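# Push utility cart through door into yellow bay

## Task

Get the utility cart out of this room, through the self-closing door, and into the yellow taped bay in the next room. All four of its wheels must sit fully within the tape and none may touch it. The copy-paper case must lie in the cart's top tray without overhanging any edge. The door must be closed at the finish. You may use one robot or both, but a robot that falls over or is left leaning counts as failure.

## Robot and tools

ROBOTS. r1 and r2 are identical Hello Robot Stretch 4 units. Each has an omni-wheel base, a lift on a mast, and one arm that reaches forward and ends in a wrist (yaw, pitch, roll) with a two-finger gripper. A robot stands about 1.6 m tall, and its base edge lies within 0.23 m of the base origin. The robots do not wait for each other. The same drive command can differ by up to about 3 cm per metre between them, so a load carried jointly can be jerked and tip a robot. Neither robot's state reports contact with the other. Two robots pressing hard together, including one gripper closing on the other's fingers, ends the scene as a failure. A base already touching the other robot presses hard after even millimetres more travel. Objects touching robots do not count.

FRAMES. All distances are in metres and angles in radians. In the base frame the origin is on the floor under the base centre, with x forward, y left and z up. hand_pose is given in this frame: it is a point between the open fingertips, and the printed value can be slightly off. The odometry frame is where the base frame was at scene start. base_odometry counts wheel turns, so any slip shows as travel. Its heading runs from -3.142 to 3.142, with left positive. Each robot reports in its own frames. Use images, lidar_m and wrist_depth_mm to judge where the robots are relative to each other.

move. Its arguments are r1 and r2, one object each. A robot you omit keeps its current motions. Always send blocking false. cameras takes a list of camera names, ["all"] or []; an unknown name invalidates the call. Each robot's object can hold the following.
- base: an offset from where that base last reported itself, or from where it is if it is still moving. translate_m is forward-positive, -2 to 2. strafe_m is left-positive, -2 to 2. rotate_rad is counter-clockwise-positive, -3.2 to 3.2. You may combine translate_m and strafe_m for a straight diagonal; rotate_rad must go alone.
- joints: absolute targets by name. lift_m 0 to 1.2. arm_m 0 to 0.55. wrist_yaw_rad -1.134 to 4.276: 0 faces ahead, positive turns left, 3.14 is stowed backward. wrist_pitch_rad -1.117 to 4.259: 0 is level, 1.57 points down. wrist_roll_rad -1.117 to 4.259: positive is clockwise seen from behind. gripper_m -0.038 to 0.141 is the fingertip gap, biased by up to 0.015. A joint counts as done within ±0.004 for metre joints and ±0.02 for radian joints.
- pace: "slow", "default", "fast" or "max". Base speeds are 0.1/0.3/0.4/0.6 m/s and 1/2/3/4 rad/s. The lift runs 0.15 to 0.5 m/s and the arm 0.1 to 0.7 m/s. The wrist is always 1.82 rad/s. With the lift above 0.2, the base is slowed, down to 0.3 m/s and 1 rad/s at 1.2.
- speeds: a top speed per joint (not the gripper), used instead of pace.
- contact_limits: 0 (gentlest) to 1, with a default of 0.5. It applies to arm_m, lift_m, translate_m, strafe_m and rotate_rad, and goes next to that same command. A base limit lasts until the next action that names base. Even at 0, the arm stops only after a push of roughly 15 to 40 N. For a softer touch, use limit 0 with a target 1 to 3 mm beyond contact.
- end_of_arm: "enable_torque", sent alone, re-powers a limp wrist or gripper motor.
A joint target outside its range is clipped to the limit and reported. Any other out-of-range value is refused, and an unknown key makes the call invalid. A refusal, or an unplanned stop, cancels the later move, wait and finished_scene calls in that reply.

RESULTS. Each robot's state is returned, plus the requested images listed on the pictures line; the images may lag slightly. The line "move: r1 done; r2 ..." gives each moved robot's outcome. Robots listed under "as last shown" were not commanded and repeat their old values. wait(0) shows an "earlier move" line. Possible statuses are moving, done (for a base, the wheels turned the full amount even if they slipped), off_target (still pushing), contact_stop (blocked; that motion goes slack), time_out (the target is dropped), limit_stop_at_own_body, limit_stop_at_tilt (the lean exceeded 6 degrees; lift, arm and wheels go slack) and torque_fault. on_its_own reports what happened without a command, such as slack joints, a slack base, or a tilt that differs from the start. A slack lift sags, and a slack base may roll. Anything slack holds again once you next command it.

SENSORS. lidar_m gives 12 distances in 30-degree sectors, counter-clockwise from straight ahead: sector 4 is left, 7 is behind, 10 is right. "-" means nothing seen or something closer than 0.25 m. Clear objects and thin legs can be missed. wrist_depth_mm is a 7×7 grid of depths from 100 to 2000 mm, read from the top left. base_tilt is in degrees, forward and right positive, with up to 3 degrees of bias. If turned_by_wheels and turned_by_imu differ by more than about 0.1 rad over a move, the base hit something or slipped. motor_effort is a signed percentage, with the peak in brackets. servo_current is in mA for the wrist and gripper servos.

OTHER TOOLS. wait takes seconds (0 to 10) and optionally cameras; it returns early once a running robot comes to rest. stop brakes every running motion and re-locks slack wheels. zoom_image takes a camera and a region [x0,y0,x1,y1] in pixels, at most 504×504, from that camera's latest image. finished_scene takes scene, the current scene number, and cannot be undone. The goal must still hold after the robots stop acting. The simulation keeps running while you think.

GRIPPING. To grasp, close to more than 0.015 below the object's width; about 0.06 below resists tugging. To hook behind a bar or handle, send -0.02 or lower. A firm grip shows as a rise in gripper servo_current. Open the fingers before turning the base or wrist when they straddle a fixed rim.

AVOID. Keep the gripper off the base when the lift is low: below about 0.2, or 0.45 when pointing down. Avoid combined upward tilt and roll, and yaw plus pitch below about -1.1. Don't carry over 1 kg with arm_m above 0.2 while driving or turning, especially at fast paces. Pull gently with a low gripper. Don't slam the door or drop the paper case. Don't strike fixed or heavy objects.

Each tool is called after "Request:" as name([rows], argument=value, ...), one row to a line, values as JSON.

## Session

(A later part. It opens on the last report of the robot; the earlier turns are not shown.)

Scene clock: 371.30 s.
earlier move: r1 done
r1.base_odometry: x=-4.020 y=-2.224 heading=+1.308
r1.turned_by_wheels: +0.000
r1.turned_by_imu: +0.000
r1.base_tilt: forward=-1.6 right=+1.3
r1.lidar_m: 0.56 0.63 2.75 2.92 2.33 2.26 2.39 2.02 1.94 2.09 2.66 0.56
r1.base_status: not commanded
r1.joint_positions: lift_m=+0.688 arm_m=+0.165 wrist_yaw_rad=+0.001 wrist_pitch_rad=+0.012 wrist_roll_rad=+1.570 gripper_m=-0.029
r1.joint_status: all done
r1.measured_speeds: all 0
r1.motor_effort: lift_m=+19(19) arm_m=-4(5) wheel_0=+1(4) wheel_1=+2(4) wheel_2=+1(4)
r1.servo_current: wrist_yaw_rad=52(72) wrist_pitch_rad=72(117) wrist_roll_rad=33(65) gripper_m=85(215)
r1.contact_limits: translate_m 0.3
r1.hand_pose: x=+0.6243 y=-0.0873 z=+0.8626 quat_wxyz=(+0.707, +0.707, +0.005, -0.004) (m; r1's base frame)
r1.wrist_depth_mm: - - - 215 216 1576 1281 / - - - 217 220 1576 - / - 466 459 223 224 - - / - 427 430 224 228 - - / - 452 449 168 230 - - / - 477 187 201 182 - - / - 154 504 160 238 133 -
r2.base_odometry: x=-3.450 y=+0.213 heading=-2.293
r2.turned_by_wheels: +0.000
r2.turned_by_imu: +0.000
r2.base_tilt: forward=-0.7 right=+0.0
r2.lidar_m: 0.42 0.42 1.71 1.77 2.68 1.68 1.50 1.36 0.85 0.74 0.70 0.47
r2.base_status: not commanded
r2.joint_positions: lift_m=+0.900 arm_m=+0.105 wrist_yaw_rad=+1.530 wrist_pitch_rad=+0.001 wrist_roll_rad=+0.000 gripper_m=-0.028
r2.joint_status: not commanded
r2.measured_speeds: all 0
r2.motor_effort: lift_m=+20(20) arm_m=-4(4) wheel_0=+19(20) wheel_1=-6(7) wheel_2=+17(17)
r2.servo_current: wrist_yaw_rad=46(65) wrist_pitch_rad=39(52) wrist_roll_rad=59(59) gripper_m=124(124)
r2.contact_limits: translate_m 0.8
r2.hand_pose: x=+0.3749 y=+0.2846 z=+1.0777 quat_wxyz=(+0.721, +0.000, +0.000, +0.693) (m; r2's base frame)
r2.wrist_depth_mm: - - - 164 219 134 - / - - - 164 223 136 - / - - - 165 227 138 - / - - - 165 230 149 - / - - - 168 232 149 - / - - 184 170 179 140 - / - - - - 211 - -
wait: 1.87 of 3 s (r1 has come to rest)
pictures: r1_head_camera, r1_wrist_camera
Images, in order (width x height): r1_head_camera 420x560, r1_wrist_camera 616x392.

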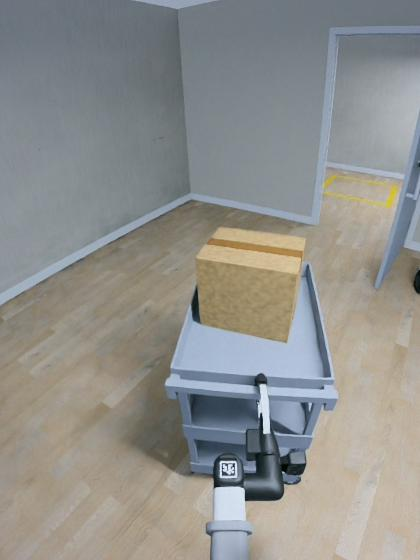

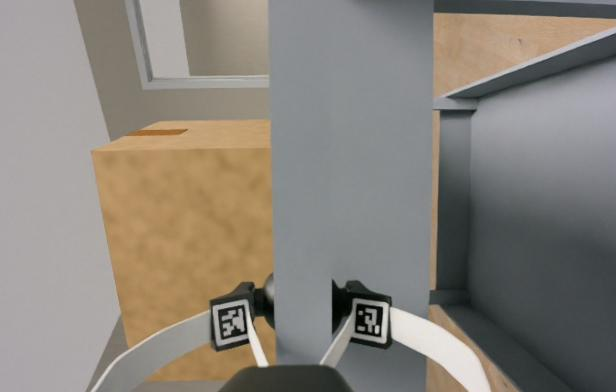

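Request:
move(blocking=false, r1={"base":{"strafe_m":0.13},"pace":"slow","contact_limits":{"strafe_m":0.8}})

Request:
wait(seconds=4)

Request:
move(blocking=false, r1={"base":{"rotate_rad":-0.16},"pace":"slow","contact_limits":{"rotate_rad":0.8}})

Request:
wait(seconds=4)

Request:
move(blocking=false, r1={"base":{"strafe_m":0.13},"pace":"slow","contact_limits":{"strafe_m":0.8}})

Request:
wait(seconds=4)

Request:
move(blocking=false, r1={"base":{"rotate_rad":-0.16},"pace":"slow","contact_limits":{"rotate_rad":0.8}})

Request:
wait(seconds=4, cameras=["r1_head_camera", "r1_head_right_camera"])

Scene clock: 393.73 s.
move: r1 moving
r1.base_odometry: x=-4.033 y=-2.220 heading=+1.307
r1.turned_by_wheels: -0.001
r1.turned_by_imu: -0.001
r1.base_tilt: forward=-1.6 right=+1.3
r1.lidar_m: 0.54 2.87 2.74 2.88 2.32 2.25 2.39 2.02 1.94 2.06 2.65 0.56
r1.base_status: strafe_m moving
r1.joint_positions: lift_m=+0.688 arm_m=+0.165 wrist_yaw_rad=+0.000 wrist_pitch_rad=+0.012 wrist_roll_rad=+1.570 gripper_m=-0.029
r1.joint_status: not commanded
r1.measured_speeds: translate_m=+0.000 strafe_m=+0.055 rotate_rad=-0.002 lift_m=+0.000 arm_m=+0.000 wrist_yaw_rad=-0.016 wrist_pitch_rad=+0.000 wrist_roll_rad=+0.000
r1.motor_effort: lift_m=+19(19) arm_m=-4(4) wheel_0=-13(14) wheel_1=+2(6) wheel_2=+1(1)
r1.servo_current: wrist_yaw_rad=46(65) wrist_pitch_rad=65(72) wrist_roll_rad=52(65) gripper_m=85(91)
r1.contact_limits: strafe_m 0.8
r1.hand_pose: x=+0.6243 y=-0.0875 z=+0.8626 quat_wxyz=(+0.707, +0.707, +0.004, -0.004) (m; r1's base frame)
r1.wrist_depth_mm: - - - 220 220 1464 1205 / - - - 224 223 1576 - / - 585 492 224 226 - - / - 427 433 226 228 - - / - 452 452 213 231 - - / - 477 187 202 181 - - / - 154 492 158 236 133 -
r2: as last shown
r2.lidar_m: 0.43 0.42 1.69 1.78 2.68 1.69 1.51 1.39 0.86 0.76 0.65 0.46
r2.motor_effort: lift_m=+20(20) arm_m=-4(4) wheel_0=+19(20) wheel_1=-6(6) wheel_2=+17(17)
r2.servo_current: wrist_yaw_rad=46(52) wrist_pitch_rad=39(46) wrist_roll_rad=52(59) gripper_m=117(124)
r2.contact_limits: translate_m 0.8
r2.wrist_depth_mm: - - - 163 220 134 - / - - - 163 224 136 - / - - - 166 227 138 - / - - - 165 230 148 - / - - - 168 231 150 - / - - 184 169 179 140 - / - - - - 211 - -
pictures: none

Scene clock: 395.67 s.
earlier move: r1 done
r1.base_odometry: x=-4.145 y=-2.190 heading=+1.307
r1.turned_by_wheels: +0.000
r1.turned_by_imu: +0.000
r1.base_tilt: forward=-1.6 right=+1.3
r1.lidar_m: 0.55 2.76 2.66 2.83 2.26 2.19 2.32 2.13 2.06 2.16 2.67 0.54
r1.base_status: done
r1.joint_positions: lift_m=+0.688 arm_m=+0.165 wrist_yaw_rad=-0.004 wrist_pitch_rad=+0.003 wrist_roll_rad=+1.570 gripper_m=-0.029
r1.joint_status: not commanded
r1.measured_speeds: all 0
r1.motor_effort: lift_m=+19(19) arm_m=+4(4) wheel_0=-6(16) wheel_1=+0(6) wheel_2=-5(6)
r1.servo_current: wrist_yaw_rad=59(72) wrist_pitch_rad=46(72) wrist_roll_rad=39(65) gripper_m=65(91)
r1.contact_limits: strafe_m 0.8
r1.hand_pose: x=+0.6239 y=-0.0886 z=+0.8653 quat_wxyz=(+0.707, +0.707, +0.000, -0.003) (m; r1's base frame)
r1.wrist_depth_mm: - - - - 191 591 - / - - 517 140 198 - - / - 402 404 146 205 - - / - 430 430 151 212 - - / - 469 469 156 221 - - / - - 186 163 183 1708 - / - - - 144 237 135 -
r2.base_odometry: x=-3.450 y=+0.213 heading=-2.293
r2.turned_by_wheels: +0.000
r2.turned_by_imu: +0.000
r2.base_tilt: forward=-0.6 right=+0.0
r2.lidar_m: 0.42 0.41 1.80 1.78 2.71 1.71 1.51 1.38 0.86 0.74 0.69 0.48
r2.base_status: not commanded
r2.joint_positions: lift_m=+0.900 arm_m=+0.105 wrist_yaw_rad=+1.530 wrist_pitch_rad=+0.001 wrist_roll_rad=+0.000 gripper_m=-0.028
r2.joint_status: not commanded
r2.measured_speeds: all 0
r2.motor_effort: lift_m=+20(20) arm_m=-4(4) wheel_0=+19(20) wheel_1=-6(6) wheel_2=+17(17)
r2.servo_current: wrist_yaw_rad=26(59) wrist_pitch_rad=33(46) wrist_roll_rad=46(65) gripper_m=117(124)
r2.contact_limits: translate_m 0.8
r2.hand_pose: x=+0.3749 y=+0.2846 z=+1.0777 quat_wxyz=(+0.721, +0.000, +0.000, +0.693) (m; r2's base frame)
r2.wrist_depth_mm: - - - 163 219 134 - / - - - 164 224 136 - / - - - 165 228 138 - / - - - 165 230 148 - / - - - 168 231 149 - / - - 184 169 179 140 - / - - - - 211 - -
wait: 1.93 of 4 s (r1 has come to rest)
pictures: none

Scene clock: 396.17 s.
move: r1 moving
r1.base_odometry: x=-4.145 y=-2.190 heading=+1.193
r1.turned_by_wheels: -0.114
r1.turned_by_imu: -0.114
r1.base_tilt: forward=-1.5 right=+1.2
r1.lidar_m: 0.56 0.58 2.63 2.70 2.31 2.19 2.27 2.20 2.06 2.12 2.81 0.57
r1.base_status: rotate_rad moving
r1.joint_positions: lift_m=+0.688 arm_m=+0.165 wrist_yaw_rad=+0.005 wrist_pitch_rad=+0.003 wrist_roll_rad=+1.570 gripper_m=-0.029
r1.joint_status: not commanded
r1.measured_speeds: translate_m=+0.001 strafe_m=-0.004 rotate_rad=-0.314 lift_m=+0.000 arm_m=+0.003 wrist_yaw_rad=+0.000 wrist_pitch_rad=+0.000 wrist_roll_rad=+0.000
r1.motor_effort: lift_m=+19(19) arm_m=+3(4) wheel_0=+11(12) wheel_1=+6(10) wheel_2=+6(8)
r1.servo_current: wrist_yaw_rad=46(72) wrist_pitch_rad=46(46) wrist_roll_rad=46(65) gripper_m=59(65)
r1.contact_limits: rotate_rad 0.8
r1.hand_pose: x=+0.6247 y=-0.0861 z=+0.8653 quat_wxyz=(+0.707, +0.707, +0.003, +0.001) (m; r1's base frame)
r1.wrist_depth_mm: - - - - 204 1537 1205 / - - - 151 208 - - / - 415 413 154 213 - - / - 430 424 158 218 - - / - 455 449 161 224 - - / - 492 469 167 227 - - / - 500 178 167 236 134 -
r2: as last shown
r2.lidar_m: 0.42 0.40 1.77 1.75 2.72 1.69 1.51 1.38 0.83 0.75 0.70 0.48
r2.motor_effort: lift_m=+20(20) arm_m=-4(4) wheel_0=+20(20) wheel_1=-6(7) wheel_2=+17(17)
r2.servo_current: wrist_yaw_rad=52(52) wrist_pitch_rad=46(46) wrist_roll_rad=39(59) gripper_m=111(124)
r2.contact_limits: translate_m 0.8
r2.wrist_depth_mm: - - - 163 220 134 - / - - - 164 224 136 - / - - - 165 228 138 - / - - - 166 230 149 - / - - - 168 231 150 - / - - 185 170 180 140 - / - - - - 211 - -
pictures: none

Scene clock: 396.77 s.
earlier move: r1 done
r1.base_odometry: x=-4.145 y=-2.190 heading=+1.148
r1.turned_by_wheels: -0.045
r1.turned_by_imu: -0.045
r1.base_tilt: forward=-1.6 right=+1.3
r1.lidar_m: 0.56 0.60 2.63 2.69 2.39 2.17 2.22 2.21 2.06 2.09 2.68 0.56
r1.base_status: done
r1.joint_positions: lift_m=+0.688 arm_m=+0.165 wrist_yaw_rad=+0.005 wrist_pitch_rad=+0.003 wrist_roll_rad=+1.570 gripper_m=-0.029
r1.joint_status: not commanded
r1.measured_speeds: all 0
r1.motor_effort: lift_m=+19(19) arm_m=-4(4) wheel_0=+7(12) wheel_1=+3(10) wheel_2=+4(11)
r1.servo_current: wrist_yaw_rad=65(72) wrist_pitch_rad=46(52) wrist_roll_rad=52(65) gripper_m=65(65)
r1.contact_limits: rotate_rad 0.8
r1.hand_pose: x=+0.6247 y=-0.0861 z=+0.8653 quat_wxyz=(+0.707, +0.707, +0.003, +0.001) (m; r1's base frame)
r1.wrist_depth_mm: - - - - 222 251 1182 / - - - - 224 1661 - / - - 597 421 227 - - / - 424 430 167 229 - - / - 449 445 168 230 - - / - 477 192 185 230 - - / - 151 182 151 234 134 -
r2.base_odometry: x=-3.450 y=+0.213 heading=-2.293
r2.turned_by_wheels: +0.000
r2.turned_by_imu: +0.000
r2.base_tilt: forward=-0.7 right=+0.0
r2.lidar_m: 0.42 0.45 1.77 1.76 2.70 1.71 1.51 1.37 0.87 0.76 0.67 0.48
r2.base_status: not commanded
r2.joint_positions: lift_m=+0.900 arm_m=+0.105 wrist_yaw_rad=+1.530 wrist_pitch_rad=+0.001 wrist_roll_rad=+0.000 gripper_m=-0.028
r2.joint_status: not commanded
r2.measured_speeds: all 0
r2.motor_effort: lift_m=+20(20) arm_m=-4(4) wheel_0=+19(20) wheel_1=-6(7) wheel_2=+17(17)
r2.servo_current: wrist_yaw_rad=52(52) wrist_pitch_rad=46(46) wrist_roll_rad=46(59) gripper_m=117(124)
r2.contact_limits: translate_m 0.8
r2.hand_pose: x=+0.3749 y=+0.2846 z=+1.0777 quat_wxyz=(+0.721, +0.000, +0.000, +0.693) (m; r2's base frame)
r2.wrist_depth_mm: - - - 163 219 134 - / - - - 164 224 136 - / - - - 165 226 138 - / - - - 165 229 148 - / - - - 168 231 150 - / - - 183 170 179 140 - / - - - - 211 - -
wait: 0.60 of 4 s (r1 has come to rest)
pictures: none

Scene clock: 397.27 s.
move: r1 moving
r1.base_odometry: x=-4.158 y=-2.184 heading=+1.148
r1.turned_by_wheels: +0.000
r1.turned_by_imu: +0.000
r1.base_tilt: forward=-1.6 right=+1.3
r1.lidar_m: 0.56 0.58 2.62 2.67 2.38 2.19 2.23 2.24 2.06 2.12 2.66 0.58
r1.base_status: strafe_m moving
r1.joint_positions: lift_m=+0.688 arm_m=+0.165 wrist_yaw_rad=+0.003 wrist_pitch_rad=+0.003 wrist_roll_rad=+1.570 gripper_m=-0.029
r1.joint_status: not commanded
r1.measured_speeds: translate_m=+0.000 strafe_m=+0.056 rotate_rad=-0.003 lift_m=+0.000 arm_m=+0.000 wrist_yaw_rad=-0.005 wrist_pitch_rad=+0.000 wrist_roll_rad=+0.000
r1.motor_effort: lift_m=+19(19) arm_m=-4(4) wheel_0=-9(10) wheel_1=+5(8) wheel_2=+1(4)
r1.servo_current: wrist_yaw_rad=39(65) wrist_pitch_rad=46(46) wrist_roll_rad=65(65) gripper_m=59(65)
r1.contact_limits: strafe_m 0.8
r1.hand_pose: x=+0.6246 y=-0.0866 z=+0.8653 quat_wxyz=(+0.707, +0.707, +0.002, +0.000) (m; r1's base frame)
r1.wrist_depth_mm: - - - 165 224 254 1160 / - - - - 225 1661 - / - - 615 167 227 - - / - 427 427 167 229 - - / - 449 445 169 230 - - / - 469 190 185 183 - - / - 152 477 133 234 134 -
r2: as last shown
r2.lidar_m: 0.44 0.41 1.78 1.76 2.72 1.69 1.50 1.36 0.84 0.75 0.68 0.45
r2.servo_current: wrist_yaw_rad=39(59) wrist_pitch_rad=33(46) wrist_roll_rad=46(52) gripper_m=117(124)
r2.contact_limits: translate_m 0.8
r2.wrist_depth_mm: - - - 163 219 134 - / - - - 165 224 136 - / - - - 165 227 138 - / - - - 166 230 149 - / - - - 168 232 150 - / - - 184 170 179 140 - / - - - - 211 - -
pictures: none

Scene clock: 399.23 s.
earlier move: r1 done
r1.base_odometry: x=-4.263 y=-2.137 heading=+1.147
r1.turned_by_wheels: -0.001
r1.turned_by_imu: -0.001
r1.base_tilt: forward=-1.6 right=+1.3
r1.lidar_m: 0.56 2.77 2.52 2.53 2.34 2.13 2.18 2.33 2.17 2.20 2.82 0.57
r1.base_status: done
r1.joint_positions: lift_m=+0.688 arm_m=+0.165 wrist_yaw_rad=-0.006 wrist_pitch_rad=+0.003 wrist_roll_rad=+1.570 gripper_m=-0.029
r1.joint_status: not commanded
r1.measured_speeds: all 0
r1.motor_effort: lift_m=+19(19) arm_m=+4(4) wheel_0=-6(13) wheel_1=+2(8) wheel_2=-7(8)
r1.servo_current: wrist_yaw_rad=46(72) wrist_pitch_rad=46(52) wrist_roll_rad=59(65) gripper_m=65(65)
r1.contact_limits: strafe_m 0.8
r1.hand_pose: x=+0.6237 y=-0.0891 z=+0.8653 quat_wxyz=(+0.707, +0.707, -0.001, -0.003) (m; r1's base frame)
r1.wrist_depth_mm: - - - - 204 1499 1205 / - - - 151 208 - - / - 410 413 153 212 - - / - 427 427 156 218 - - / - 455 455 160 223 - - / - 492 186 165 183 - - / - 496 504 145 233 135 -
r2.base_odometry: x=-3.450 y=+0.213 heading=-2.293
r2.turned_by_wheels: +0.000
r2.turned_by_imu: +0.000
r2.base_tilt: forward=-0.6 right=+0.1
r2.lidar_m: 0.42 0.42 1.80 1.77 2.74 1.70 1.50 1.37 0.88 0.75 0.69 0.45
r2.base_status: not commanded
r2.joint_positions: lift_m=+0.900 arm_m=+0.105 wrist_yaw_rad=+1.530 wrist_pitch_rad=+0.001 wrist_roll_rad=+0.000 gripper_m=-0.028
r2.joint_status: not commanded
r2.measured_speeds: all 0
r2.motor_effort: lift_m=+20(20) arm_m=-4(4) wheel_0=+19(20) wheel_1=-6(7) wheel_2=+17(17)
r2.servo_current: wrist_yaw_rad=46(59) wrist_pitch_rad=39(46) wrist_roll_rad=59(59) gripper_m=117(124)
r2.contact_limits: translate_m 0.8
r2.hand_pose: x=+0.3749 y=+0.2846 z=+1.0777 quat_wxyz=(+0.721, +0.000, +0.000, +0.693) (m; r2's base frame)
r2.wrist_depth_mm: - - - 163 219 134 - / - - - 164 223 136 - / - - - 165 227 138 - / - - - 165 230 149 - / - - - 168 232 150 - / - - 185 167 179 140 - / - - - - 211 - -
wait: 1.97 of 4 s (r1 has come to rest)
pictures: none

Scene clock: 399.73 s.
move: r1 moving
r1.base_odometry: x=-4.264 y=-2.137 heading=+1.033
r1.turned_by_wheels: -0.114
r1.turned_by_imu: -0.114
r1.base_tilt: forward=-1.5 right=+1.3
r1.lidar_m: 0.55 0.58 2.52 2.54 2.43 2.15 2.15 2.47 2.18 2.19 2.58 0.58
r1.base_status: rotate_rad moving
r1.joint_positions: lift_m=+0.688 arm_m=+0.165 wrist_yaw_rad=+0.006 wrist_pitch_rad=+0.003 wrist_roll_rad=+1.570 gripper_m=-0.029
r1.joint_status: not commanded
r1.measured_speeds: translate_m=+0.003 strafe_m=-0.001 rotate_rad=-0.309 lift_m=+0.000 arm_m=+0.000 wrist_yaw_rad=+0.018 wrist_pitch_rad=+0.000 wrist_roll_rad=+0.000
r1.motor_effort: lift_m=+19(19) arm_m=+1(4) wheel_0=+10(12) wheel_1=+7(10) wheel_2=+7(8)
r1.servo_current: wrist_yaw_rad=65(65) wrist_pitch_rad=33(46) wrist_roll_rad=46(65) gripper_m=59(65)
r1.contact_limits: rotate_rad 0.8
r1.hand_pose: x=+0.6248 y=-0.0858 z=+0.8653 quat_wxyz=(+0.707, +0.707, +0.003, +0.001) (m; r1's base frame)
r1.wrist_depth_mm: - - - - 218 1430 1182 / - - - - 221 1618 - / - - 559 418 224 - - / - 427 430 165 225 - - / - 445 445 167 228 - - / - 469 190 185 229 - - / - 151 181 169 233 133 -
r2: as last shown
r2.base_tilt: forward=-0.7 right=+0.0
r2.lidar_m: 0.43 0.43 1.76 1.76 2.70 1.72 1.50 1.40 0.86 0.73 0.67 0.46
r2.motor_effort: lift_m=+20(20) arm_m=-3(4) wheel_0=+19(20) wheel_1=-6(6) wheel_2=+17(17)
r2.servo_current: wrist_yaw_rad=46(52) wrist_pitch_rad=39(46) wrist_roll_rad=46(59) gripper_m=117(124)
r2.contact_limits: translate_m 0.8
r2.wrist_depth_mm: - - - 163 220 134 - / - - - 164 224 136 - / - - - 165 227 138 - / - - - 165 229 149 - / - - - 168 232 150 - / - - 184 170 179 140 - / - - - - 211 - -
pictures: none

Scene clock: 400.33 s.
earlier move: r1 done
r1.base_odometry: x=-4.264 y=-2.137 heading=+0.988
r1.turned_by_wheels: -0.045
r1.turned_by_imu: -0.045
r1.base_tilt: forward=-1.6 right=+1.3
r1.lidar_m: 0.55 0.57 2.52 2.51 2.51 2.15 2.14 2.53 2.18 2.19 2.52 0.59
r1.base_status: done
r1.joint_positions: lift_m=+0.688 arm_m=+0.165 wrist_yaw_rad=+0.006 wrist_pitch_rad=+0.003 wrist_roll_rad=+1.570 gripper_m=-0.029
r1.joint_status: not commanded
r1.measured_speeds: all 0
r1.motor_effort: lift_m=+19(19) arm_m=-4(4) wheel_0=+7(12) wheel_1=+3(10) wheel_2=+4(12)
r1.servo_current: wrist_yaw_rad=72(72) wrist_pitch_rad=46(52) wrist_roll_rad=65(65) gripper_m=59(65)
r1.contact_limits: rotate_rad 0.8
r1.hand_pose: x=+0.6248 y=-0.0858 z=+0.8653 quat_wxyz=(+0.707, +0.707, +0.003, +0.001) (m; r1's base frame)
r1.wrist_depth_mm: - - - - 237 244 250 / - - - - 236 1661 1229 / - - - - 235 - - / - 430 433 173 234 - - / - 439 442 171 231 - - / - 452 445 185 231 - - / - 152 178 152 229 125 -
r2.base_odometry: x=-3.450 y=+0.213 heading=-2.293
r2.turned_by_wheels: +0.000
r2.turned_by_imu: +0.000
r2.base_tilt: forward=-0.6 right=+0.0
r2.lidar_m: 0.42 0.41 1.77 1.77 2.70 1.67 1.50 1.35 0.84 0.76 0.69 0.47
r2.base_status: not commanded
r2.joint_positions: lift_m=+0.900 arm_m=+0.105 wrist_yaw_rad=+1.530 wrist_pitch_rad=+0.001 wrist_roll_rad=+0.000 gripper_m=-0.028
r2.joint_status: not commanded
r2.measured_speeds: all 0
r2.motor_effort: lift_m=+20(20) arm_m=-4(4) wheel_0=+19(20) wheel_1=-6(6) wheel_2=+17(17)
r2.servo_current: wrist_yaw_rad=46(65) wrist_pitch_rad=39(46) wrist_roll_rad=33(59) gripper_m=117(124)
r2.contact_limits: translate_m 0.8
r2.hand_pose: x=+0.3749 y=+0.2846 z=+1.0777 quat_wxyz=(+0.721, +0.000, +0.000, +0.693) (m; r2's base frame)
r2.wrist_depth_mm: - - - 163 219 134 - / - - - 164 224 136 - / - - - 165 227 138 - / - - - 166 230 148 - / - - - 166 232 150 - / - - 183 170 179 140 - / - - - - 211 - -
wait: 0.60 of 4 s (r1 has come to rest)
pictures: r1_head_camera, r1_head_right_camera
Images, in order (width x height): r1_head_camera 420x560, r1_head_right_camera 420x672.

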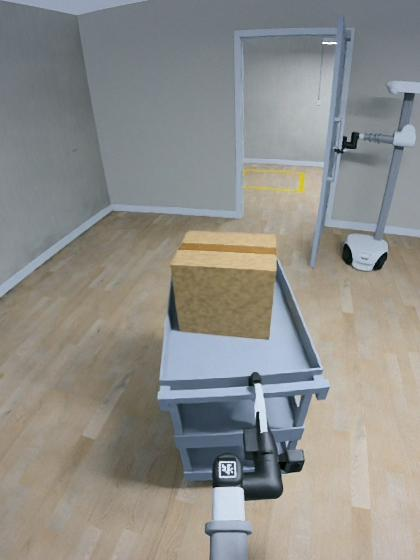

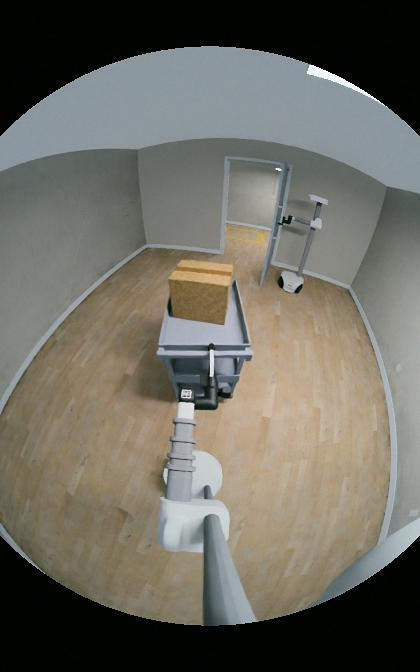

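Request:
move(blocking=false, r1={"base":{"strafe_m":0.15},"pace":"slow","contact_limits":{"strafe_m":0.8}})

Request:
wait(seconds=4)

Request:
move(blocking=false, r1={"base":{"rotate_rad":-0.15},"pace":"slow","contact_limits":{"rotate_rad":0.8}})

Request:
wait(seconds=4)

Request:
move(blocking=false, r1={"base":{"strafe_m":0.17},"pace":"slow","contact_limits":{"strafe_m":0.8}})

Request:
wait(seconds=4)

Request:
move(blocking=false, r1={"base":{"rotate_rad":-0.12},"pace":"slow","contact_limits":{"rotate_rad":0.8}})

Request:
wait(seconds=4, cameras=["r1_head_camera", "r1_head_right_camera"])

Scene clock: 415.03 s.
move: r1 moving
r1.base_odometry: x=-4.275 y=-2.129 heading=+0.988
r1.turned_by_wheels: +0.000
r1.turned_by_imu: +0.000
r1.base_tilt: forward=-1.6 right=+1.3
r1.lidar_m: 0.55 0.56 2.50 2.52 2.48 2.16 2.13 2.54 2.18 2.17 2.53 0.59
r1.base_status: strafe_m moving
r1.joint_positions: lift_m=+0.688 arm_m=+0.165 wrist_yaw_rad=+0.003 wrist_pitch_rad=+0.003 wrist_roll_rad=+1.570 gripper_m=-0.029
r1.joint_status: not commanded
r1.measured_speeds: translate_m=+0.000 strafe_m=+0.057 rotate_rad=-0.002 lift_m=+0.000 arm_m=+0.000 wrist_yaw_rad=-0.006 wrist_pitch_rad=+0.000 wrist_roll_rad=+0.000
r1.motor_effort: lift_m=+19(19) arm_m=-4(4) wheel_0=-8(9) wheel_1=+8(8) wheel_2=+2(4)
r1.servo_current: wrist_yaw_rad=46(65) wrist_pitch_rad=52(52) wrist_roll_rad=46(52) gripper_m=52(65)
r1.contact_limits: strafe_m 0.8
r1.hand_pose: x=+0.6246 y=-0.0866 z=+0.8653 quat_wxyz=(+0.707, +0.707, +0.002, +0.000) (m; r1's base frame)
r1.wrist_depth_mm: - - - - 240 248 254 / - - - - 237 1618 1255 / - - - - 236 820 - / - 433 433 173 234 - - / - 439 442 172 233 - - / - 449 190 185 183 - - / - 152 466 133 229 126 -
r2: as last shown
r2.base_tilt: forward=-0.6 right=+0.1
r2.lidar_m: 0.43 0.43 1.78 1.80 2.73 1.68 1.50 1.39 0.84 0.75 0.66 0.46
r2.servo_current: wrist_yaw_rad=39(59) wrist_pitch_rad=39(46) wrist_roll_rad=52(59) gripper_m=117(130)
r2.contact_limits: translate_m 0.8
r2.wrist_depth_mm: - - - 163 220 134 - / - - - 164 224 136 - / - - - 165 227 138 - / - - - 165 230 148 - / - - - 168 232 150 - / - - 184 170 179 140 - / - - - - 211 - -
pictures: none

Scene clock: 417.20 s.
earlier move: r1 done
r1.base_odometry: x=-4.389 y=-2.055 heading=+0.987
r1.turned_by_wheels: -0.001
r1.turned_by_imu: -0.001
r1.base_tilt: forward=-1.6 right=+1.3
r1.lidar_m: 0.54 2.84 2.38 2.38 2.49 2.11 2.10 2.49 2.30 2.31 2.67 0.57
r1.base_status: done
r1.joint_positions: lift_m=+0.688 arm_m=+0.165 wrist_yaw_rad=-0.007 wrist_pitch_rad=+0.003 wrist_roll_rad=+1.570 gripper_m=-0.029
r1.joint_status: not commanded
r1.measured_speeds: all 0
r1.motor_effort: lift_m=+19(19) arm_m=+4(4) wheel_0=-6(16) wheel_1=+1(8) wheel_2=-8(10)
r1.servo_current: wrist_yaw_rad=52(78) wrist_pitch_rad=46(52) wrist_roll_rad=59(59) gripper_m=52(65)
r1.contact_limits: strafe_m 0.8
r1.hand_pose: x=+0.6236 y=-0.0895 z=+0.8653 quat_wxyz=(+0.707, +0.707, -0.001, -0.004) (m; r1's base frame)
r1.wrist_depth_mm: - - - - 211 1618 1229 / - - - - 213 778 - / - 559 452 413 218 - - / - 421 427 160 220 - - / - 445 449 162 224 - - / - 477 186 165 183 - - / - 484 488 165 230 135 -
r2.base_odometry: x=-3.450 y=+0.213 heading=-2.293
r2.turned_by_wheels: +0.000
r2.turned_by_imu: +0.000
r2.base_tilt: forward=-0.7 right=+0.0
r2.lidar_m: 0.43 0.44 1.86 1.80 2.69 1.72 1.48 1.40 0.87 0.74 0.70 0.47
r2.base_status: not commanded
r2.joint_positions: lift_m=+0.900 arm_m=+0.105 wrist_yaw_rad=+1.530 wrist_pitch_rad=+0.001 wrist_roll_rad=+0.000 gripper_m=-0.028
r2.joint_status: not commanded
r2.measured_speeds: all 0
r2.motor_effort: lift_m=+20(20) arm_m=-4(4) wheel_0=+19(20) wheel_1=-6(7) wheel_2=+17(17)
r2.servo_current: wrist_yaw_rad=39(59) wrist_pitch_rad=39(46) wrist_roll_rad=59(59) gripper_m=117(130)
r2.contact_limits: translate_m 0.8
r2.hand_pose: x=+0.3749 y=+0.2846 z=+1.0777 quat_wxyz=(+0.721, +0.000, +0.000, +0.693) (m; r2's base frame)
r2.wrist_depth_mm: - - - 164 219 134 - / - - - 164 224 136 - / - - - 165 227 138 - / - - - 166 229 149 - / - - - 168 232 149 - / - - 184 169 179 140 - / - - - - 211 - -
wait: 2.17 of 4 s (r1 has come to rest)
pictures: none

Scene clock: 417.70 s.
move: r1 moving
r1.base_odometry: x=-4.389 y=-2.055 heading=+0.876
r1.turned_by_wheels: -0.111
r1.turned_by_imu: -0.111
r1.base_tilt: forward=-1.5 right=+1.2
r1.lidar_m: 0.54 0.57 2.43 2.37 2.65 2.14 2.11 2.33 2.33 2.32 2.52 0.57
r1.base_status: rotate_rad moving
r1.joint_positions: lift_m=+0.688 arm_m=+0.165 wrist_yaw_rad=+0.005 wrist_pitch_rad=+0.003 wrist_roll_rad=+1.570 gripper_m=-0.029
r1.joint_status: not commanded
r1.measured_speeds: translate_m=+0.003 strafe_m=-0.001 rotate_rad=-0.288 lift_m=+0.000 arm_m=+0.000 wrist_yaw_rad=+0.011 wrist_pitch_rad=+0.000 wrist_roll_rad=+0.000
r1.motor_effort: lift_m=+19(19) arm_m=+2(4) wheel_0=+10(12) wheel_1=+4(9) wheel_2=+6(6)
r1.servo_current: wrist_yaw_rad=65(65) wrist_pitch_rad=39(46) wrist_roll_rad=52(65) gripper_m=59(65)
r1.contact_limits: rotate_rad 0.8
r1.hand_pose: x=+0.6248 y=-0.0859 z=+0.8653 quat_wxyz=(+0.707, +0.707, +0.003, +0.001) (m; r1's base frame)
r1.wrist_depth_mm: - - - - 224 242 1098 / - - - - 225 1618 1229 / - - - 469 227 - - / - 424 424 166 228 - - / - 445 442 167 229 - - / - 462 452 185 229 - - / - 151 181 168 230 134 -
r2: as last shown
r2.base_tilt: forward=-0.6 right=+0.0
r2.lidar_m: 0.43 0.42 1.85 1.81 2.69 1.70 1.51 1.39 0.85 0.76 0.68 0.48
r2.motor_effort: lift_m=+20(20) arm_m=-4(4) wheel_0=+19(19) wheel_1=-6(6) wheel_2=+18(18)
r2.servo_current: wrist_yaw_rad=52(59) wrist_pitch_rad=46(46) wrist_roll_rad=46(52) gripper_m=117(124)
r2.contact_limits: translate_m 0.8
r2.wrist_depth_mm: - - - 163 219 134 - / - - - 164 224 136 - / - - - 166 227 138 - / - - - 165 230 149 - / - - - 168 232 150 - / - - 185 170 179 140 - / - - - - 211 - -
pictures: none

Scene clock: 418.27 s.
earlier move: r1 done
r1.base_odometry: x=-4.389 y=-2.055 heading=+0.838
r1.turned_by_wheels: -0.038
r1.turned_by_imu: -0.038
r1.base_tilt: forward=-1.6 right=+1.3
r1.lidar_m: 0.53 0.55 2.43 2.35 2.60 2.14 2.11 2.28 2.36 2.31 2.48 0.59
r1.base_status: done
r1.joint_positions: lift_m=+0.688 arm_m=+0.165 wrist_yaw_rad=+0.005 wrist_pitch_rad=+0.003 wrist_roll_rad=+1.570 gripper_m=-0.029
r1.joint_status: not commanded
r1.measured_speeds: all 0
r1.motor_effort: lift_m=+19(19) arm_m=-4(4) wheel_0=+7(12) wheel_1=+4(9) wheel_2=+3(10)
r1.servo_current: wrist_yaw_rad=72(72) wrist_pitch_rad=46(46) wrist_roll_rad=59(65) gripper_m=52(65)
r1.contact_limits: rotate_rad 0.8
r1.hand_pose: x=+0.6248 y=-0.0859 z=+0.8653 quat_wxyz=(+0.707, +0.707, +0.003, +0.001) (m; r1's base frame)
r1.wrist_depth_mm: - - - - 242 251 254 / - - - - 240 1756 1229 / - - - - 237 1537 - / - 517 433 175 235 - - / - 433 439 173 232 - - / - 445 445 185 230 - - / - 152 178 152 228 125 -
r2.base_odometry: x=-3.450 y=+0.213 heading=-2.293
r2.turned_by_wheels: +0.000
r2.turned_by_imu: +0.000
r2.base_tilt: forward=-0.6 right=+0.0
r2.lidar_m: 0.43 0.42 1.82 1.80 2.69 1.69 1.51 1.38 0.86 0.75 0.67 0.48
r2.base_status: not commanded
r2.joint_positions: lift_m=+0.900 arm_m=+0.105 wrist_yaw_rad=+1.530 wrist_pitch_rad=+0.001 wrist_roll_rad=+0.000 gripper_m=-0.028
r2.joint_status: not commanded
r2.measured_speeds: all 0
r2.motor_effort: lift_m=+20(20) arm_m=-4(4) wheel_0=+20(20) wheel_1=-6(6) wheel_2=+17(18)
r2.servo_current: wrist_yaw_rad=46(59) wrist_pitch_rad=46(46) wrist_roll_rad=39(52) gripper_m=117(124)
r2.contact_limits: translate_m 0.8
r2.hand_pose: x=+0.3749 y=+0.2846 z=+1.0777 quat_wxyz=(+0.721, +0.000, +0.000, +0.693) (m; r2's base frame)
r2.wrist_depth_mm: - - - 163 220 134 - / - - - 164 224 136 - / - - - 166 228 138 - / - - - 166 230 148 - / - - - 168 232 150 - / - - 184 170 179 140 - / - - - - 211 - -
wait: 0.57 of 4 s (r1 has come to rest)
pictures: none

Scene clock: 418.77 s.
move: r1 moving
r1.base_odometry: x=-4.399 y=-2.045 heading=+0.839
r1.turned_by_wheels: +0.000
r1.turned_by_imu: +0.000
r1.base_tilt: forward=-1.6 right=+1.3
r1.lidar_m: 0.55 0.56 2.45 2.36 2.60 2.12 2.10 2.30 2.38 2.31 2.49 0.59
r1.base_status: strafe_m moving
r1.joint_positions: lift_m=+0.688 arm_m=+0.165 wrist_yaw_rad=+0.003 wrist_pitch_rad=+0.003 wrist_roll_rad=+1.570 gripper_m=-0.029
r1.joint_status: not commanded
r1.measured_speeds: translate_m=+0.000 strafe_m=+0.057 rotate_rad=+0.001 lift_m=+0.000 arm_m=+0.000 wrist_yaw_rad=-0.002 wrist_pitch_rad=+0.000 wrist_roll_rad=+0.000
r1.motor_effort: lift_m=+19(19) arm_m=-4(4) wheel_0=-6(9) wheel_1=+6(9) wheel_2=+2(3)
r1.servo_current: wrist_yaw_rad=39(65) wrist_pitch_rad=46(46) wrist_roll_rad=52(59) gripper_m=65(65)
r1.contact_limits: strafe_m 0.8
r1.hand_pose: x=+0.6245 y=-0.0867 z=+0.8653 quat_wxyz=(+0.707, +0.707, +0.002, +0.000) (m; r1's base frame)
r1.wrist_depth_mm: - - - - 245 254 255 / - - - - 243 1808 1229 / - - - - 238 1661 - / - 535 433 175 236 - - / - 439 436 173 234 - - / - 449 190 185 183 - - / - 152 455 151 226 126 -
r2: as last shown
r2.base_tilt: forward=-0.7 right=+0.0
r2.lidar_m: 0.43 0.41 1.82 1.80 2.68 1.69 1.49 1.36 0.87 0.76 0.67 0.46
r2.motor_effort: lift_m=+20(20) arm_m=-4(4) wheel_0=+19(20) wheel_1=-6(7) wheel_2=+17(18)
r2.servo_current: wrist_yaw_rad=46(52) wrist_pitch_rad=39(46) wrist_roll_rad=46(59) gripper_m=124(124)
r2.contact_limits: translate_m 0.8
r2.wrist_depth_mm: - - - 164 219 134 - / - - - 164 224 136 - / - - - 165 227 138 - / - - - 165 230 148 - / - - - 168 232 149 - / - - 185 170 179 140 - / - - - - 211 - -
pictures: none

Scene clock: 421.13 s.
earlier move: r1 done
r1.base_odometry: x=-4.515 y=-1.941 heading=+0.837
r1.turned_by_wheels: -0.001
r1.turned_by_imu: -0.001
r1.base_tilt: forward=-1.6 right=+1.3
r1.lidar_m: 0.55 2.91 2.29 2.22 2.43 2.14 2.07 2.27 2.53 2.49 2.66 0.56
r1.base_status: done
r1.joint_positions: lift_m=+0.688 arm_m=+0.165 wrist_yaw_rad=-0.007 wrist_pitch_rad=+0.003 wrist_roll_rad=+1.570 gripper_m=-0.029
r1.joint_status: not commanded
r1.measured_speeds: all 0
r1.motor_effort: lift_m=+19(19) arm_m=+4(4) wheel_0=-6(13) wheel_1=+0(9) wheel_2=-8(9)
r1.servo_current: wrist_yaw_rad=52(78) wrist_pitch_rad=39(52) wrist_roll_rad=46(72) gripper_m=59(65)
r1.contact_limits: strafe_m 0.8
r1.hand_pose: x=+0.6237 y=-0.0894 z=+0.8653 quat_wxyz=(+0.707, +0.707, -0.001, -0.003) (m; r1's base frame)
r1.wrist_depth_mm: - - - - 209 1576 1229 / - - - - 213 - - / - 539 439 157 217 - - / - 427 427 160 220 - - / - 449 449 162 223 - - / - 477 186 164 183 - - / - 488 496 165 231 135 -
r2.base_odometry: x=-3.450 y=+0.213 heading=-2.293
r2.turned_by_wheels: +0.000
r2.turned_by_imu: +0.000
r2.base_tilt: forward=-0.6 right=+0.0
r2.lidar_m: 0.43 0.44 1.89 1.84 2.71 1.68 1.52 1.37 0.85 0.76 0.67 0.48
r2.base_status: not commanded
r2.joint_positions: lift_m=+0.900 arm_m=+0.105 wrist_yaw_rad=+1.530 wrist_pitch_rad=+0.001 wrist_roll_rad=+0.000 gripper_m=-0.028
r2.joint_status: not commanded
r2.measured_speeds: all 0
r2.motor_effort: lift_m=+20(20) arm_m=-4(4) wheel_0=+19(20) wheel_1=-6(7) wheel_2=+17(18)
r2.servo_current: wrist_yaw_rad=33(59) wrist_pitch_rad=39(46) wrist_roll_rad=39(59) gripper_m=124(124)
r2.contact_limits: translate_m 0.8
r2.hand_pose: x=+0.3749 y=+0.2846 z=+1.0777 quat_wxyz=(+0.721, +0.000, +0.000, +0.693) (m; r2's base frame)
r2.wrist_depth_mm: - - - 163 219 134 - / - - - 164 224 136 - / - - - 165 228 138 - / - - - 166 229 149 - / - - - 168 232 150 - / - - 183 169 179 140 - / - - - - 212 - -
wait: 2.37 of 4 s (r1 has come to rest)
pictures: none

Scene clock: 421.63 s.
move: r1 moving
r1.base_odometry: x=-4.515 y=-1.941 heading=+0.737
r1.turned_by_wheels: -0.100
r1.turned_by_imu: -0.100
r1.base_tilt: forward=-1.6 right=+1.3
r1.lidar_m: 0.55 0.59 2.34 2.19 2.32 2.20 2.09 2.22 2.58 2.49 2.57 0.59
r1.base_status: rotate_rad moving
r1.joint_positions: lift_m=+0.688 arm_m=+0.165 wrist_yaw_rad=+0.004 wrist_pitch_rad=+0.003 wrist_roll_rad=+1.570 gripper_m=-0.029
r1.joint_status: not commanded
r1.measured_speeds: translate_m=+0.002 strafe_m=-0.002 rotate_rad=-0.210 lift_m=+0.000 arm_m=+0.001 wrist_yaw_rad=+0.000 wrist_pitch_rad=+0.000 wrist_roll_rad=+0.000
r1.motor_effort: lift_m=+19(19) arm_m=+3(4) wheel_0=+9(12) wheel_1=+3(9) wheel_2=+5(6)
r1.servo_current: wrist_yaw_rad=46(65) wrist_pitch_rad=39(46) wrist_roll_rad=46(72) gripper_m=65(65)
r1.contact_limits: rotate_rad 0.8
r1.hand_pose: x=+0.6246 y=-0.0863 z=+0.8653 quat_wxyz=(+0.707, +0.707, +0.002, +0.000) (m; r1's base frame)
r1.wrist_depth_mm: - - - - 222 242 1182 / - - - - 224 1618 1205 / - - - 165 225 - - / - 427 421 166 227 - - / - 445 445 167 229 - - / - 462 452 187 228 - - / - 151 477 148 231 134 -
r2: as last shown
r2.lidar_m: 0.43 0.43 1.88 1.84 2.71 1.69 1.50 1.40 0.86 0.75 0.64 0.47
r2.motor_effort: lift_m=+20(20) arm_m=-4(4) wheel_0=+19(20) wheel_1=-6(6) wheel_2=+17(17)
r2.servo_current: wrist_yaw_rad=39(59) wrist_pitch_rad=39(39) wrist_roll_rad=39(59) gripper_m=117(124)
r2.contact_limits: translate_m 0.8
r2.wrist_depth_mm: - - - 163 219 134 - / - - - 164 224 136 - / - - - 166 227 138 - / - - - 165 229 149 - / - - - 168 232 149 - / - - 184 170 180 140 - / - - - - 211 - -
pictures: none

Scene clock: 422.13 s.
earlier move: r1 done
r1.base_odometry: x=-4.515 y=-1.941 heading=+0.718
r1.turned_by_wheels: -0.019
r1.turned_by_imu: -0.019
r1.base_tilt: forward=-1.6 right=+1.3
r1.lidar_m: 0.55 0.58 2.35 2.20 2.30 2.19 2.07 2.21 2.58 2.50 2.57 0.58
r1.base_status: done
r1.joint_positions: lift_m=+0.688 arm_m=+0.165 wrist_yaw_rad=+0.004 wrist_pitch_rad=+0.003 wrist_roll_rad=+1.570 gripper_m=-0.029
r1.joint_status: not commanded
r1.measured_speeds: all 0
r1.motor_effort: lift_m=+19(19) arm_m=-4(4) wheel_0=+2(12) wheel_1=+2(9) wheel_2=+4(7)
r1.servo_current: wrist_yaw_rad=52(65) wrist_pitch_rad=39(46) wrist_roll_rad=46(72) gripper_m=59(65)
r1.contact_limits: rotate_rad 0.8
r1.hand_pose: x=+0.6246 y=-0.0863 z=+0.8653 quat_wxyz=(+0.707, +0.707, +0.002, +0.000) (m; r1's base frame)
r1.wrist_depth_mm: - - - - 234 243 252 / - - - - 234 1618 1255 / - - - 172 233 - - / - 427 430 171 232 - - / - 439 439 170 230 - - / - 459 214 185 183 - - / - 152 462 149 228 125 -
r2.base_odometry: x=-3.450 y=+0.213 heading=-2.293
r2.turned_by_wheels: +0.000
r2.turned_by_imu: +0.000
r2.base_tilt: forward=-0.7 right=+0.0
r2.lidar_m: 0.44 0.42 1.90 1.84 2.72 1.70 1.50 1.39 0.86 0.76 0.70 0.45
r2.base_status: not commanded
r2.joint_positions: lift_m=+0.900 arm_m=+0.105 wrist_yaw_rad=+1.530 wrist_pitch_rad=+0.001 wrist_roll_rad=+0.000 gripper_m=-0.028
r2.joint_status: not commanded
r2.measured_speeds: all 0
r2.motor_effort: lift_m=+20(20) arm_m=-4(4) wheel_0=+19(20) wheel_1=-7(7) wheel_2=+17(17)
r2.servo_current: wrist_yaw_rad=52(59) wrist_pitch_rad=39(46) wrist_roll_rad=46(59) gripper_m=117(124)
r2.contact_limits: translate_m 0.8
r2.hand_pose: x=+0.3749 y=+0.2846 z=+1.0777 quat_wxyz=(+0.721, +0.000, +0.000, +0.693) (m; r2's base frame)
r2.wrist_depth_mm: - - - 163 219 134 - / - - - 165 224 136 - / - - - 165 227 138 - / - - - 165 230 149 - / - - - 168 232 150 - / - - 184 170 180 140 - / - - - - 211 - -
wait: 0.50 of 4 s (r1 has come to rest)
pictures: r1_head_camera, r1_head_right_camera
Images, in order (width x height): r1_head_camera 420x560, r1_head_right_camera 420x672.

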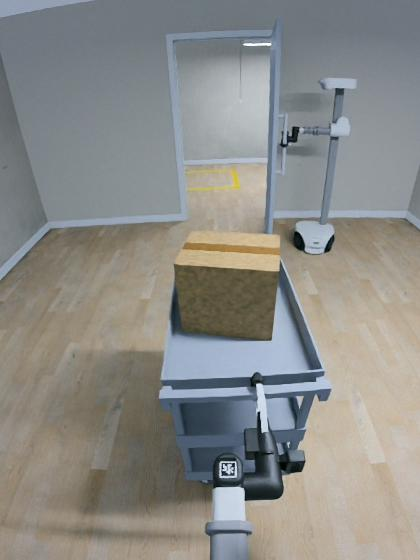

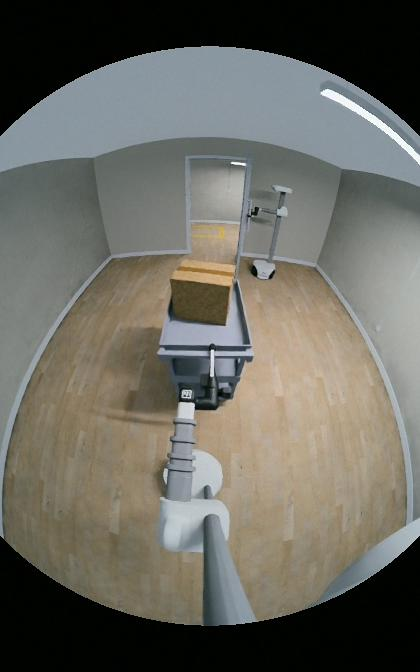

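Request:
move(blocking=false, r1={"base":{"translate_m":0.4},"pace":"slow","contact_limits":{"translate_m":0.6}})

Request:
wait(seconds=6, cameras=["r1_head_camera"])

Scene clock: 434.33 s.
move: r1 moving
r1.base_odometry: x=-4.506 y=-1.933 heading=+0.719
r1.turned_by_wheels: +0.001
r1.turned_by_imu: +0.000
r1.base_tilt: forward=-1.6 right=+1.2
r1.lidar_m: 0.52 0.55 2.35 2.22 2.30 2.19 2.10 2.21 2.60 2.47 2.56 0.59
r1.base_status: translate_m moving
r1.joint_positions: lift_m=+0.688 arm_m=+0.165 wrist_yaw_rad=+0.003 wrist_pitch_rad=+0.003 wrist_roll_rad=+1.570 gripper_m=-0.029
r1.joint_status: not commanded
r1.measured_speeds: translate_m=+0.050 strafe_m=+0.001 rotate_rad=+0.003 lift_m=+0.000 arm_m=+0.000 wrist_yaw_rad=+0.000 wrist_pitch_rad=+0.000 wrist_roll_rad=+0.000
r1.motor_effort: lift_m=+19(19) arm_m=+0(4) wheel_0=+7(8) wheel_1=+5(8) wheel_2=-7(9)
r1.servo_current: wrist_yaw_rad=39(65) wrist_pitch_rad=52(52) wrist_roll_rad=46(59) gripper_m=65(65)
r1.contact_limits: translate_m 0.6
r1.hand_pose: x=+0.6245 y=-0.0867 z=+0.8653 quat_wxyz=(+0.707, +0.707, +0.002, +0.000) (m; r1's base frame)
r1.wrist_depth_mm: - - - - 239 247 247 / - - - - 236 1576 1229 / - - - - 234 1576 - / - 480 433 171 231 - - / - 436 436 433 229 - - / - 445 442 199 228 - - / - 152 178 166 224 135 -
r2: as last shown
r2.lidar_m: 0.43 0.42 1.87 1.83 2.73 1.68 1.50 1.37 0.87 0.74 0.69 0.46
r2.motor_effort: lift_m=+20(20) arm_m=-4(4) wheel_0=+20(20) wheel_1=-6(6) wheel_2=+17(17)
r2.servo_current: wrist_yaw_rad=52(52) wrist_pitch_rad=39(39) wrist_roll_rad=52(59) gripper_m=117(124)
r2.contact_limits: translate_m 0.8
r2.wrist_depth_mm: - - - 163 220 134 - / - - - 164 223 136 - / - - - 165 228 138 - / - - - 166 230 148 - / - - - 167 232 149 - / - - 184 170 179 140 - / - - - - 212 - -
pictures: none

Scene clock: 439.13 s.
earlier move: r1 done
r1.base_odometry: x=-4.214 y=-1.678 heading=+0.719
r1.turned_by_wheels: +0.000
r1.turned_by_imu: +0.000
r1.base_tilt: forward=-1.6 right=+1.3
r1.lidar_m: 0.50 0.49 2.34 2.22 2.33 2.61 2.51 2.62 2.57 2.49 2.55 0.60
r1.base_status: done
r1.joint_positions: lift_m=+0.688 arm_m=+0.165 wrist_yaw_rad=+0.000 wrist_pitch_rad=+0.003 wrist_roll_rad=+1.570 gripper_m=-0.029
r1.joint_status: not commanded
r1.measured_speeds: all 0
r1.motor_effort: lift_m=+19(19) arm_m=+4(4) wheel_0=+6(11) wheel_1=+4(9) wheel_2=-2(18)
r1.servo_current: wrist_yaw_rad=46(78) wrist_pitch_rad=39(52) wrist_roll_rad=46(72) gripper_m=59(65)
r1.contact_limits: translate_m 0.6
r1.hand_pose: x=+0.6243 y=-0.0873 z=+0.8654 quat_wxyz=(+0.707, +0.707, +0.001, -0.001) (m; r1's base frame)
r1.wrist_depth_mm: - - - - 291 1661 1229 / - - - - 281 293 293 / - - - - 258 1756 1255 / - - - - 248 1808 - / - 530 433 430 237 - - / - 427 427 198 225 - - / - 152 181 145 215 134 -
r2.base_odometry: x=-3.450 y=+0.213 heading=-2.293
r2.turned_by_wheels: +0.000
r2.turned_by_imu: +0.001
r2.base_tilt: forward=-0.6 right=+0.0
r2.lidar_m: 0.41 0.40 1.56 1.77 2.72 1.70 1.51 1.38 0.84 0.76 0.68 0.47
r2.base_status: not commanded
r2.joint_positions: lift_m=+0.900 arm_m=+0.105 wrist_yaw_rad=+1.530 wrist_pitch_rad=+0.001 wrist_roll_rad=+0.000 gripper_m=-0.028
r2.joint_status: not commanded
r2.measured_speeds: all 0
r2.motor_effort: lift_m=+20(20) arm_m=-4(4) wheel_0=+19(20) wheel_1=-6(7) wheel_2=+17(17)
r2.servo_current: wrist_yaw_rad=46(59) wrist_pitch_rad=39(52) wrist_roll_rad=46(59) gripper_m=117(130)
r2.contact_limits: translate_m 0.8
r2.hand_pose: x=+0.3749 y=+0.2846 z=+1.0777 quat_wxyz=(+0.721, +0.000, +0.000, +0.693) (m; r2's base frame)
r2.wrist_depth_mm: - - - 163 219 134 - / - - - 164 224 136 - / - - - 165 227 138 - / - - - 166 230 148 - / - - - 168 232 150 - / - - 184 170 178 140 - / - - - - 211 - -
wait: 4.80 of 6 s (r1 has come to rest)
pictures: r1_head_camera
Images, in order (width x height): r1_head_camera 420x560.

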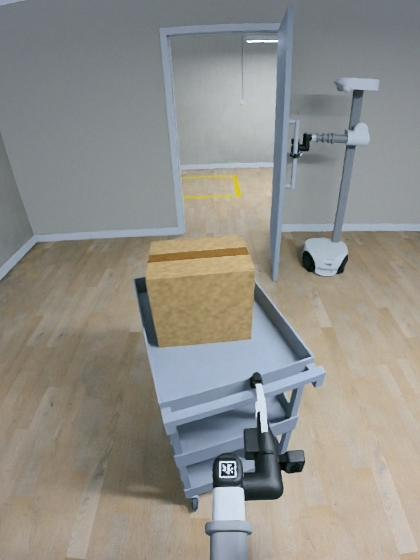

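Request:
move(blocking=false, r1={"base":{"strafe_m":0.3},"pace":"slow","contact_limits":{"strafe_m":0.8}})

Request:
wait(seconds=5)

Request:
wait(seconds=0.5, cameras=["r1_head_camera"])

Scene clock: 448.37 s.
move: r1 moving
r1.base_odometry: x=-4.223 y=-1.667 heading=+0.718
r1.turned_by_wheels: +0.000
r1.turned_by_imu: +0.000
r1.base_tilt: forward=-1.6 right=+1.3
r1.lidar_m: 0.48 0.50 2.33 2.21 2.31 2.62 2.50 2.60 2.57 2.49 2.57 0.60
r1.base_status: strafe_m moving
r1.joint_positions: lift_m=+0.688 arm_m=+0.165 wrist_yaw_rad=+0.000 wrist_pitch_rad=+0.003 wrist_roll_rad=+1.570 gripper_m=-0.029
r1.joint_status: not commanded
r1.measured_speeds: translate_m=+0.001 strafe_m=+0.056 rotate_rad=-0.004 lift_m=+0.000 arm_m=+0.000 wrist_yaw_rad=+0.000 wrist_pitch_rad=+0.000 wrist_roll_rad=+0.000
r1.motor_effort: lift_m=+19(19) arm_m=+3(4) wheel_0=-9(9) wheel_1=+6(8) wheel_2=+1(1)
r1.servo_current: wrist_yaw_rad=52(59) wrist_pitch_rad=46(52) wrist_roll_rad=59(59) gripper_m=52(65)
r1.contact_limits: strafe_m 0.8
r1.hand_pose: x=+0.6243 y=-0.0873 z=+0.8654 quat_wxyz=(+0.707, +0.707, +0.001, -0.001) (m; r1's base frame)
r1.wrist_depth_mm: - - - - - 1708 1229 / - - - - 286 293 297 / - - - - 260 1756 1229 / - - - - 250 1808 - / - - 436 433 236 - - / - 430 190 186 182 - - / - 152 418 126 214 134 -
r2: as last shown
r2.turned_by_imu: +0.000
r2.base_tilt: forward=-0.7 right=+0.0
r2.lidar_m: 0.43 0.42 1.57 1.81 2.69 1.69 1.51 1.39 0.85 0.76 0.69 0.46
r2.motor_effort: lift_m=+20(20) arm_m=-4(4) wheel_0=+20(20) wheel_1=-6(6) wheel_2=+17(17)
r2.servo_current: wrist_yaw_rad=39(59) wrist_pitch_rad=46(46) wrist_roll_rad=46(59) gripper_m=111(124)
r2.contact_limits: translate_m 0.8
r2.wrist_depth_mm: - - - 163 219 134 - / - - - 164 224 136 - / - - - 165 229 138 - / - - - 166 231 148 - / - - - 169 232 149 - / - - 183 170 179 140 - / - - - - 211 - -
pictures: none

Scene clock: 452.00 s.
earlier move: r1 done
r1.base_odometry: x=-4.411 y=-1.452 heading=+0.718
r1.turned_by_wheels: +0.000
r1.turned_by_imu: -0.001
r1.base_tilt: forward=-1.6 right=+1.3
r1.lidar_m: 0.55 0.57 2.07 1.93 1.97 2.62 2.50 2.60 2.89 2.76 2.87 0.58
r1.base_status: done
r1.joint_positions: lift_m=+0.688 arm_m=+0.165 wrist_yaw_rad=-0.005 wrist_pitch_rad=+0.003 wrist_roll_rad=+1.570 gripper_m=-0.029
r1.joint_status: not commanded
r1.measured_speeds: all 0
r1.motor_effort: lift_m=+19(19) arm_m=-4(4) wheel_0=-7(16) wheel_1=+1(8) wheel_2=-2(7)
r1.servo_current: wrist_yaw_rad=65(78) wrist_pitch_rad=39(52) wrist_roll_rad=52(59) gripper_m=59(65)
r1.contact_limits: strafe_m 0.8
r1.hand_pose: x=+0.6239 y=-0.0888 z=+0.8654 quat_wxyz=(+0.707, +0.707, -0.001, -0.003) (m; r1's base frame)
r1.wrist_depth_mm: - - - 226 226 1499 1138 / - - - 226 227 1576 - / - - - 167 227 - - / - 427 430 167 228 - - / - 442 442 167 229 - - / - 462 185 186 184 - - / - 152 477 169 230 134 -
r2.base_odometry: x=-3.450 y=+0.213 heading=-2.293
r2.turned_by_wheels: +0.000
r2.turned_by_imu: +0.001
r2.base_tilt: forward=-0.6 right=+0.0
r2.lidar_m: 0.43 0.42 1.60 2.62 2.73 1.68 1.49 1.39 0.85 0.74 0.68 0.47
r2.base_status: not commanded
r2.joint_positions: lift_m=+0.900 arm_m=+0.105 wrist_yaw_rad=+1.530 wrist_pitch_rad=+0.001 wrist_roll_rad=+0.000 gripper_m=-0.028
r2.joint_status: not commanded
r2.measured_speeds: all 0
r2.motor_effort: lift_m=+20(20) arm_m=-4(4) wheel_0=+19(20) wheel_1=-6(7) wheel_2=+17(18)
r2.servo_current: wrist_yaw_rad=59(59) wrist_pitch_rad=39(52) wrist_roll_rad=59(59) gripper_m=124(124)
r2.contact_limits: translate_m 0.8
r2.hand_pose: x=+0.3749 y=+0.2846 z=+1.0777 quat_wxyz=(+0.721, +0.000, +0.000, +0.693) (m; r2's base frame)
r2.wrist_depth_mm: - - - 163 220 134 - / - - - 164 224 136 - / - - - 165 228 138 - / - - - 165 230 149 - / - - - 168 233 150 - / - - 183 170 180 140 - / - - - - 211 - -
wait: 3.63 of 5 s (r1 has come to rest)
pictures: none

Scene clock: 452.50 s.
r1.base_odometry: x=-4.411 y=-1.452 heading=+0.718
r1.turned_by_wheels: +0.000
r1.turned_by_imu: +0.000
r1.base_tilt: forward=-1.6 right=+1.2
r1.lidar_m: 0.54 0.59 2.05 1.95 1.98 2.62 2.50 2.61 2.90 2.77 2.87 0.57
r1.base_status: done
r1.joint_positions: lift_m=+0.688 arm_m=+0.165 wrist_yaw_rad=-0.005 wrist_pitch_rad=+0.003 wrist_roll_rad=+1.570 gripper_m=-0.029
r1.joint_status: not commanded
r1.measured_speeds: all 0
r1.motor_effort: lift_m=+19(19) arm_m=-3(4) wheel_0=-6(16) wheel_1=+1(8) wheel_2=-2(7)
r1.servo_current: wrist_yaw_rad=46(78) wrist_pitch_rad=46(52) wrist_roll_rad=65(59) gripper_m=59(65)
r1.contact_limits: strafe_m 0.8
r1.hand_pose: x=+0.6239 y=-0.0888 z=+0.8654 quat_wxyz=(+0.707, +0.707, -0.001, -0.003) (m; r1's base frame)
r1.wrist_depth_mm: - - - 225 225 1464 1160 / - - - 225 227 1618 - / - - - 167 228 - - / - 427 424 167 229 - - / - 445 442 168 229 - - / - 462 185 185 184 - - / - 152 477 168 229 134 -
r2.base_odometry: x=-3.450 y=+0.213 heading=-2.293
r2.turned_by_wheels: +0.000
r2.turned_by_imu: +0.000
r2.base_tilt: forward=-0.6 right=+0.0
r2.lidar_m: 0.44 0.43 1.59 2.64 2.71 1.71 1.51 1.37 0.83 0.75 0.70 0.46
r2.base_status: not commanded
r2.joint_positions: lift_m=+0.900 arm_m=+0.105 wrist_yaw_rad=+1.530 wrist_pitch_rad=+0.001 wrist_roll_rad=+0.000 gripper_m=-0.028
r2.joint_status: not commanded
r2.measured_speeds: all 0
r2.motor_effort: lift_m=+20(20) arm_m=-4(4) wheel_0=+19(20) wheel_1=-6(7) wheel_2=+17(18)
r2.servo_current: wrist_yaw_rad=46(59) wrist_pitch_rad=39(52) wrist_roll_rad=39(59) gripper_m=117(124)
r2.contact_limits: translate_m 0.8
r2.hand_pose: x=+0.3749 y=+0.2846 z=+1.0777 quat_wxyz=(+0.721, +0.000, +0.000, +0.693) (m; r2's base frame)
r2.wrist_depth_mm: - - - 163 219 134 - / - - - 164 224 136 - / - - - 166 228 138 - / - - - 165 230 148 - / - - - 168 232 150 - / - - 184 171 179 140 - / - - - - 212 - -
wait: 0.50 s; at rest by 0.27 s
pictures: r1_head_camera
Images, in order (width x height): r1_head_camera 420x560.

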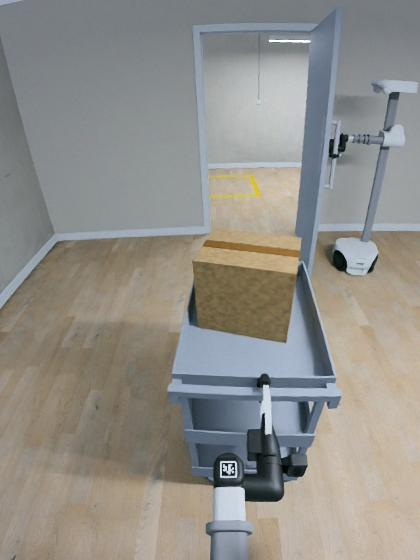

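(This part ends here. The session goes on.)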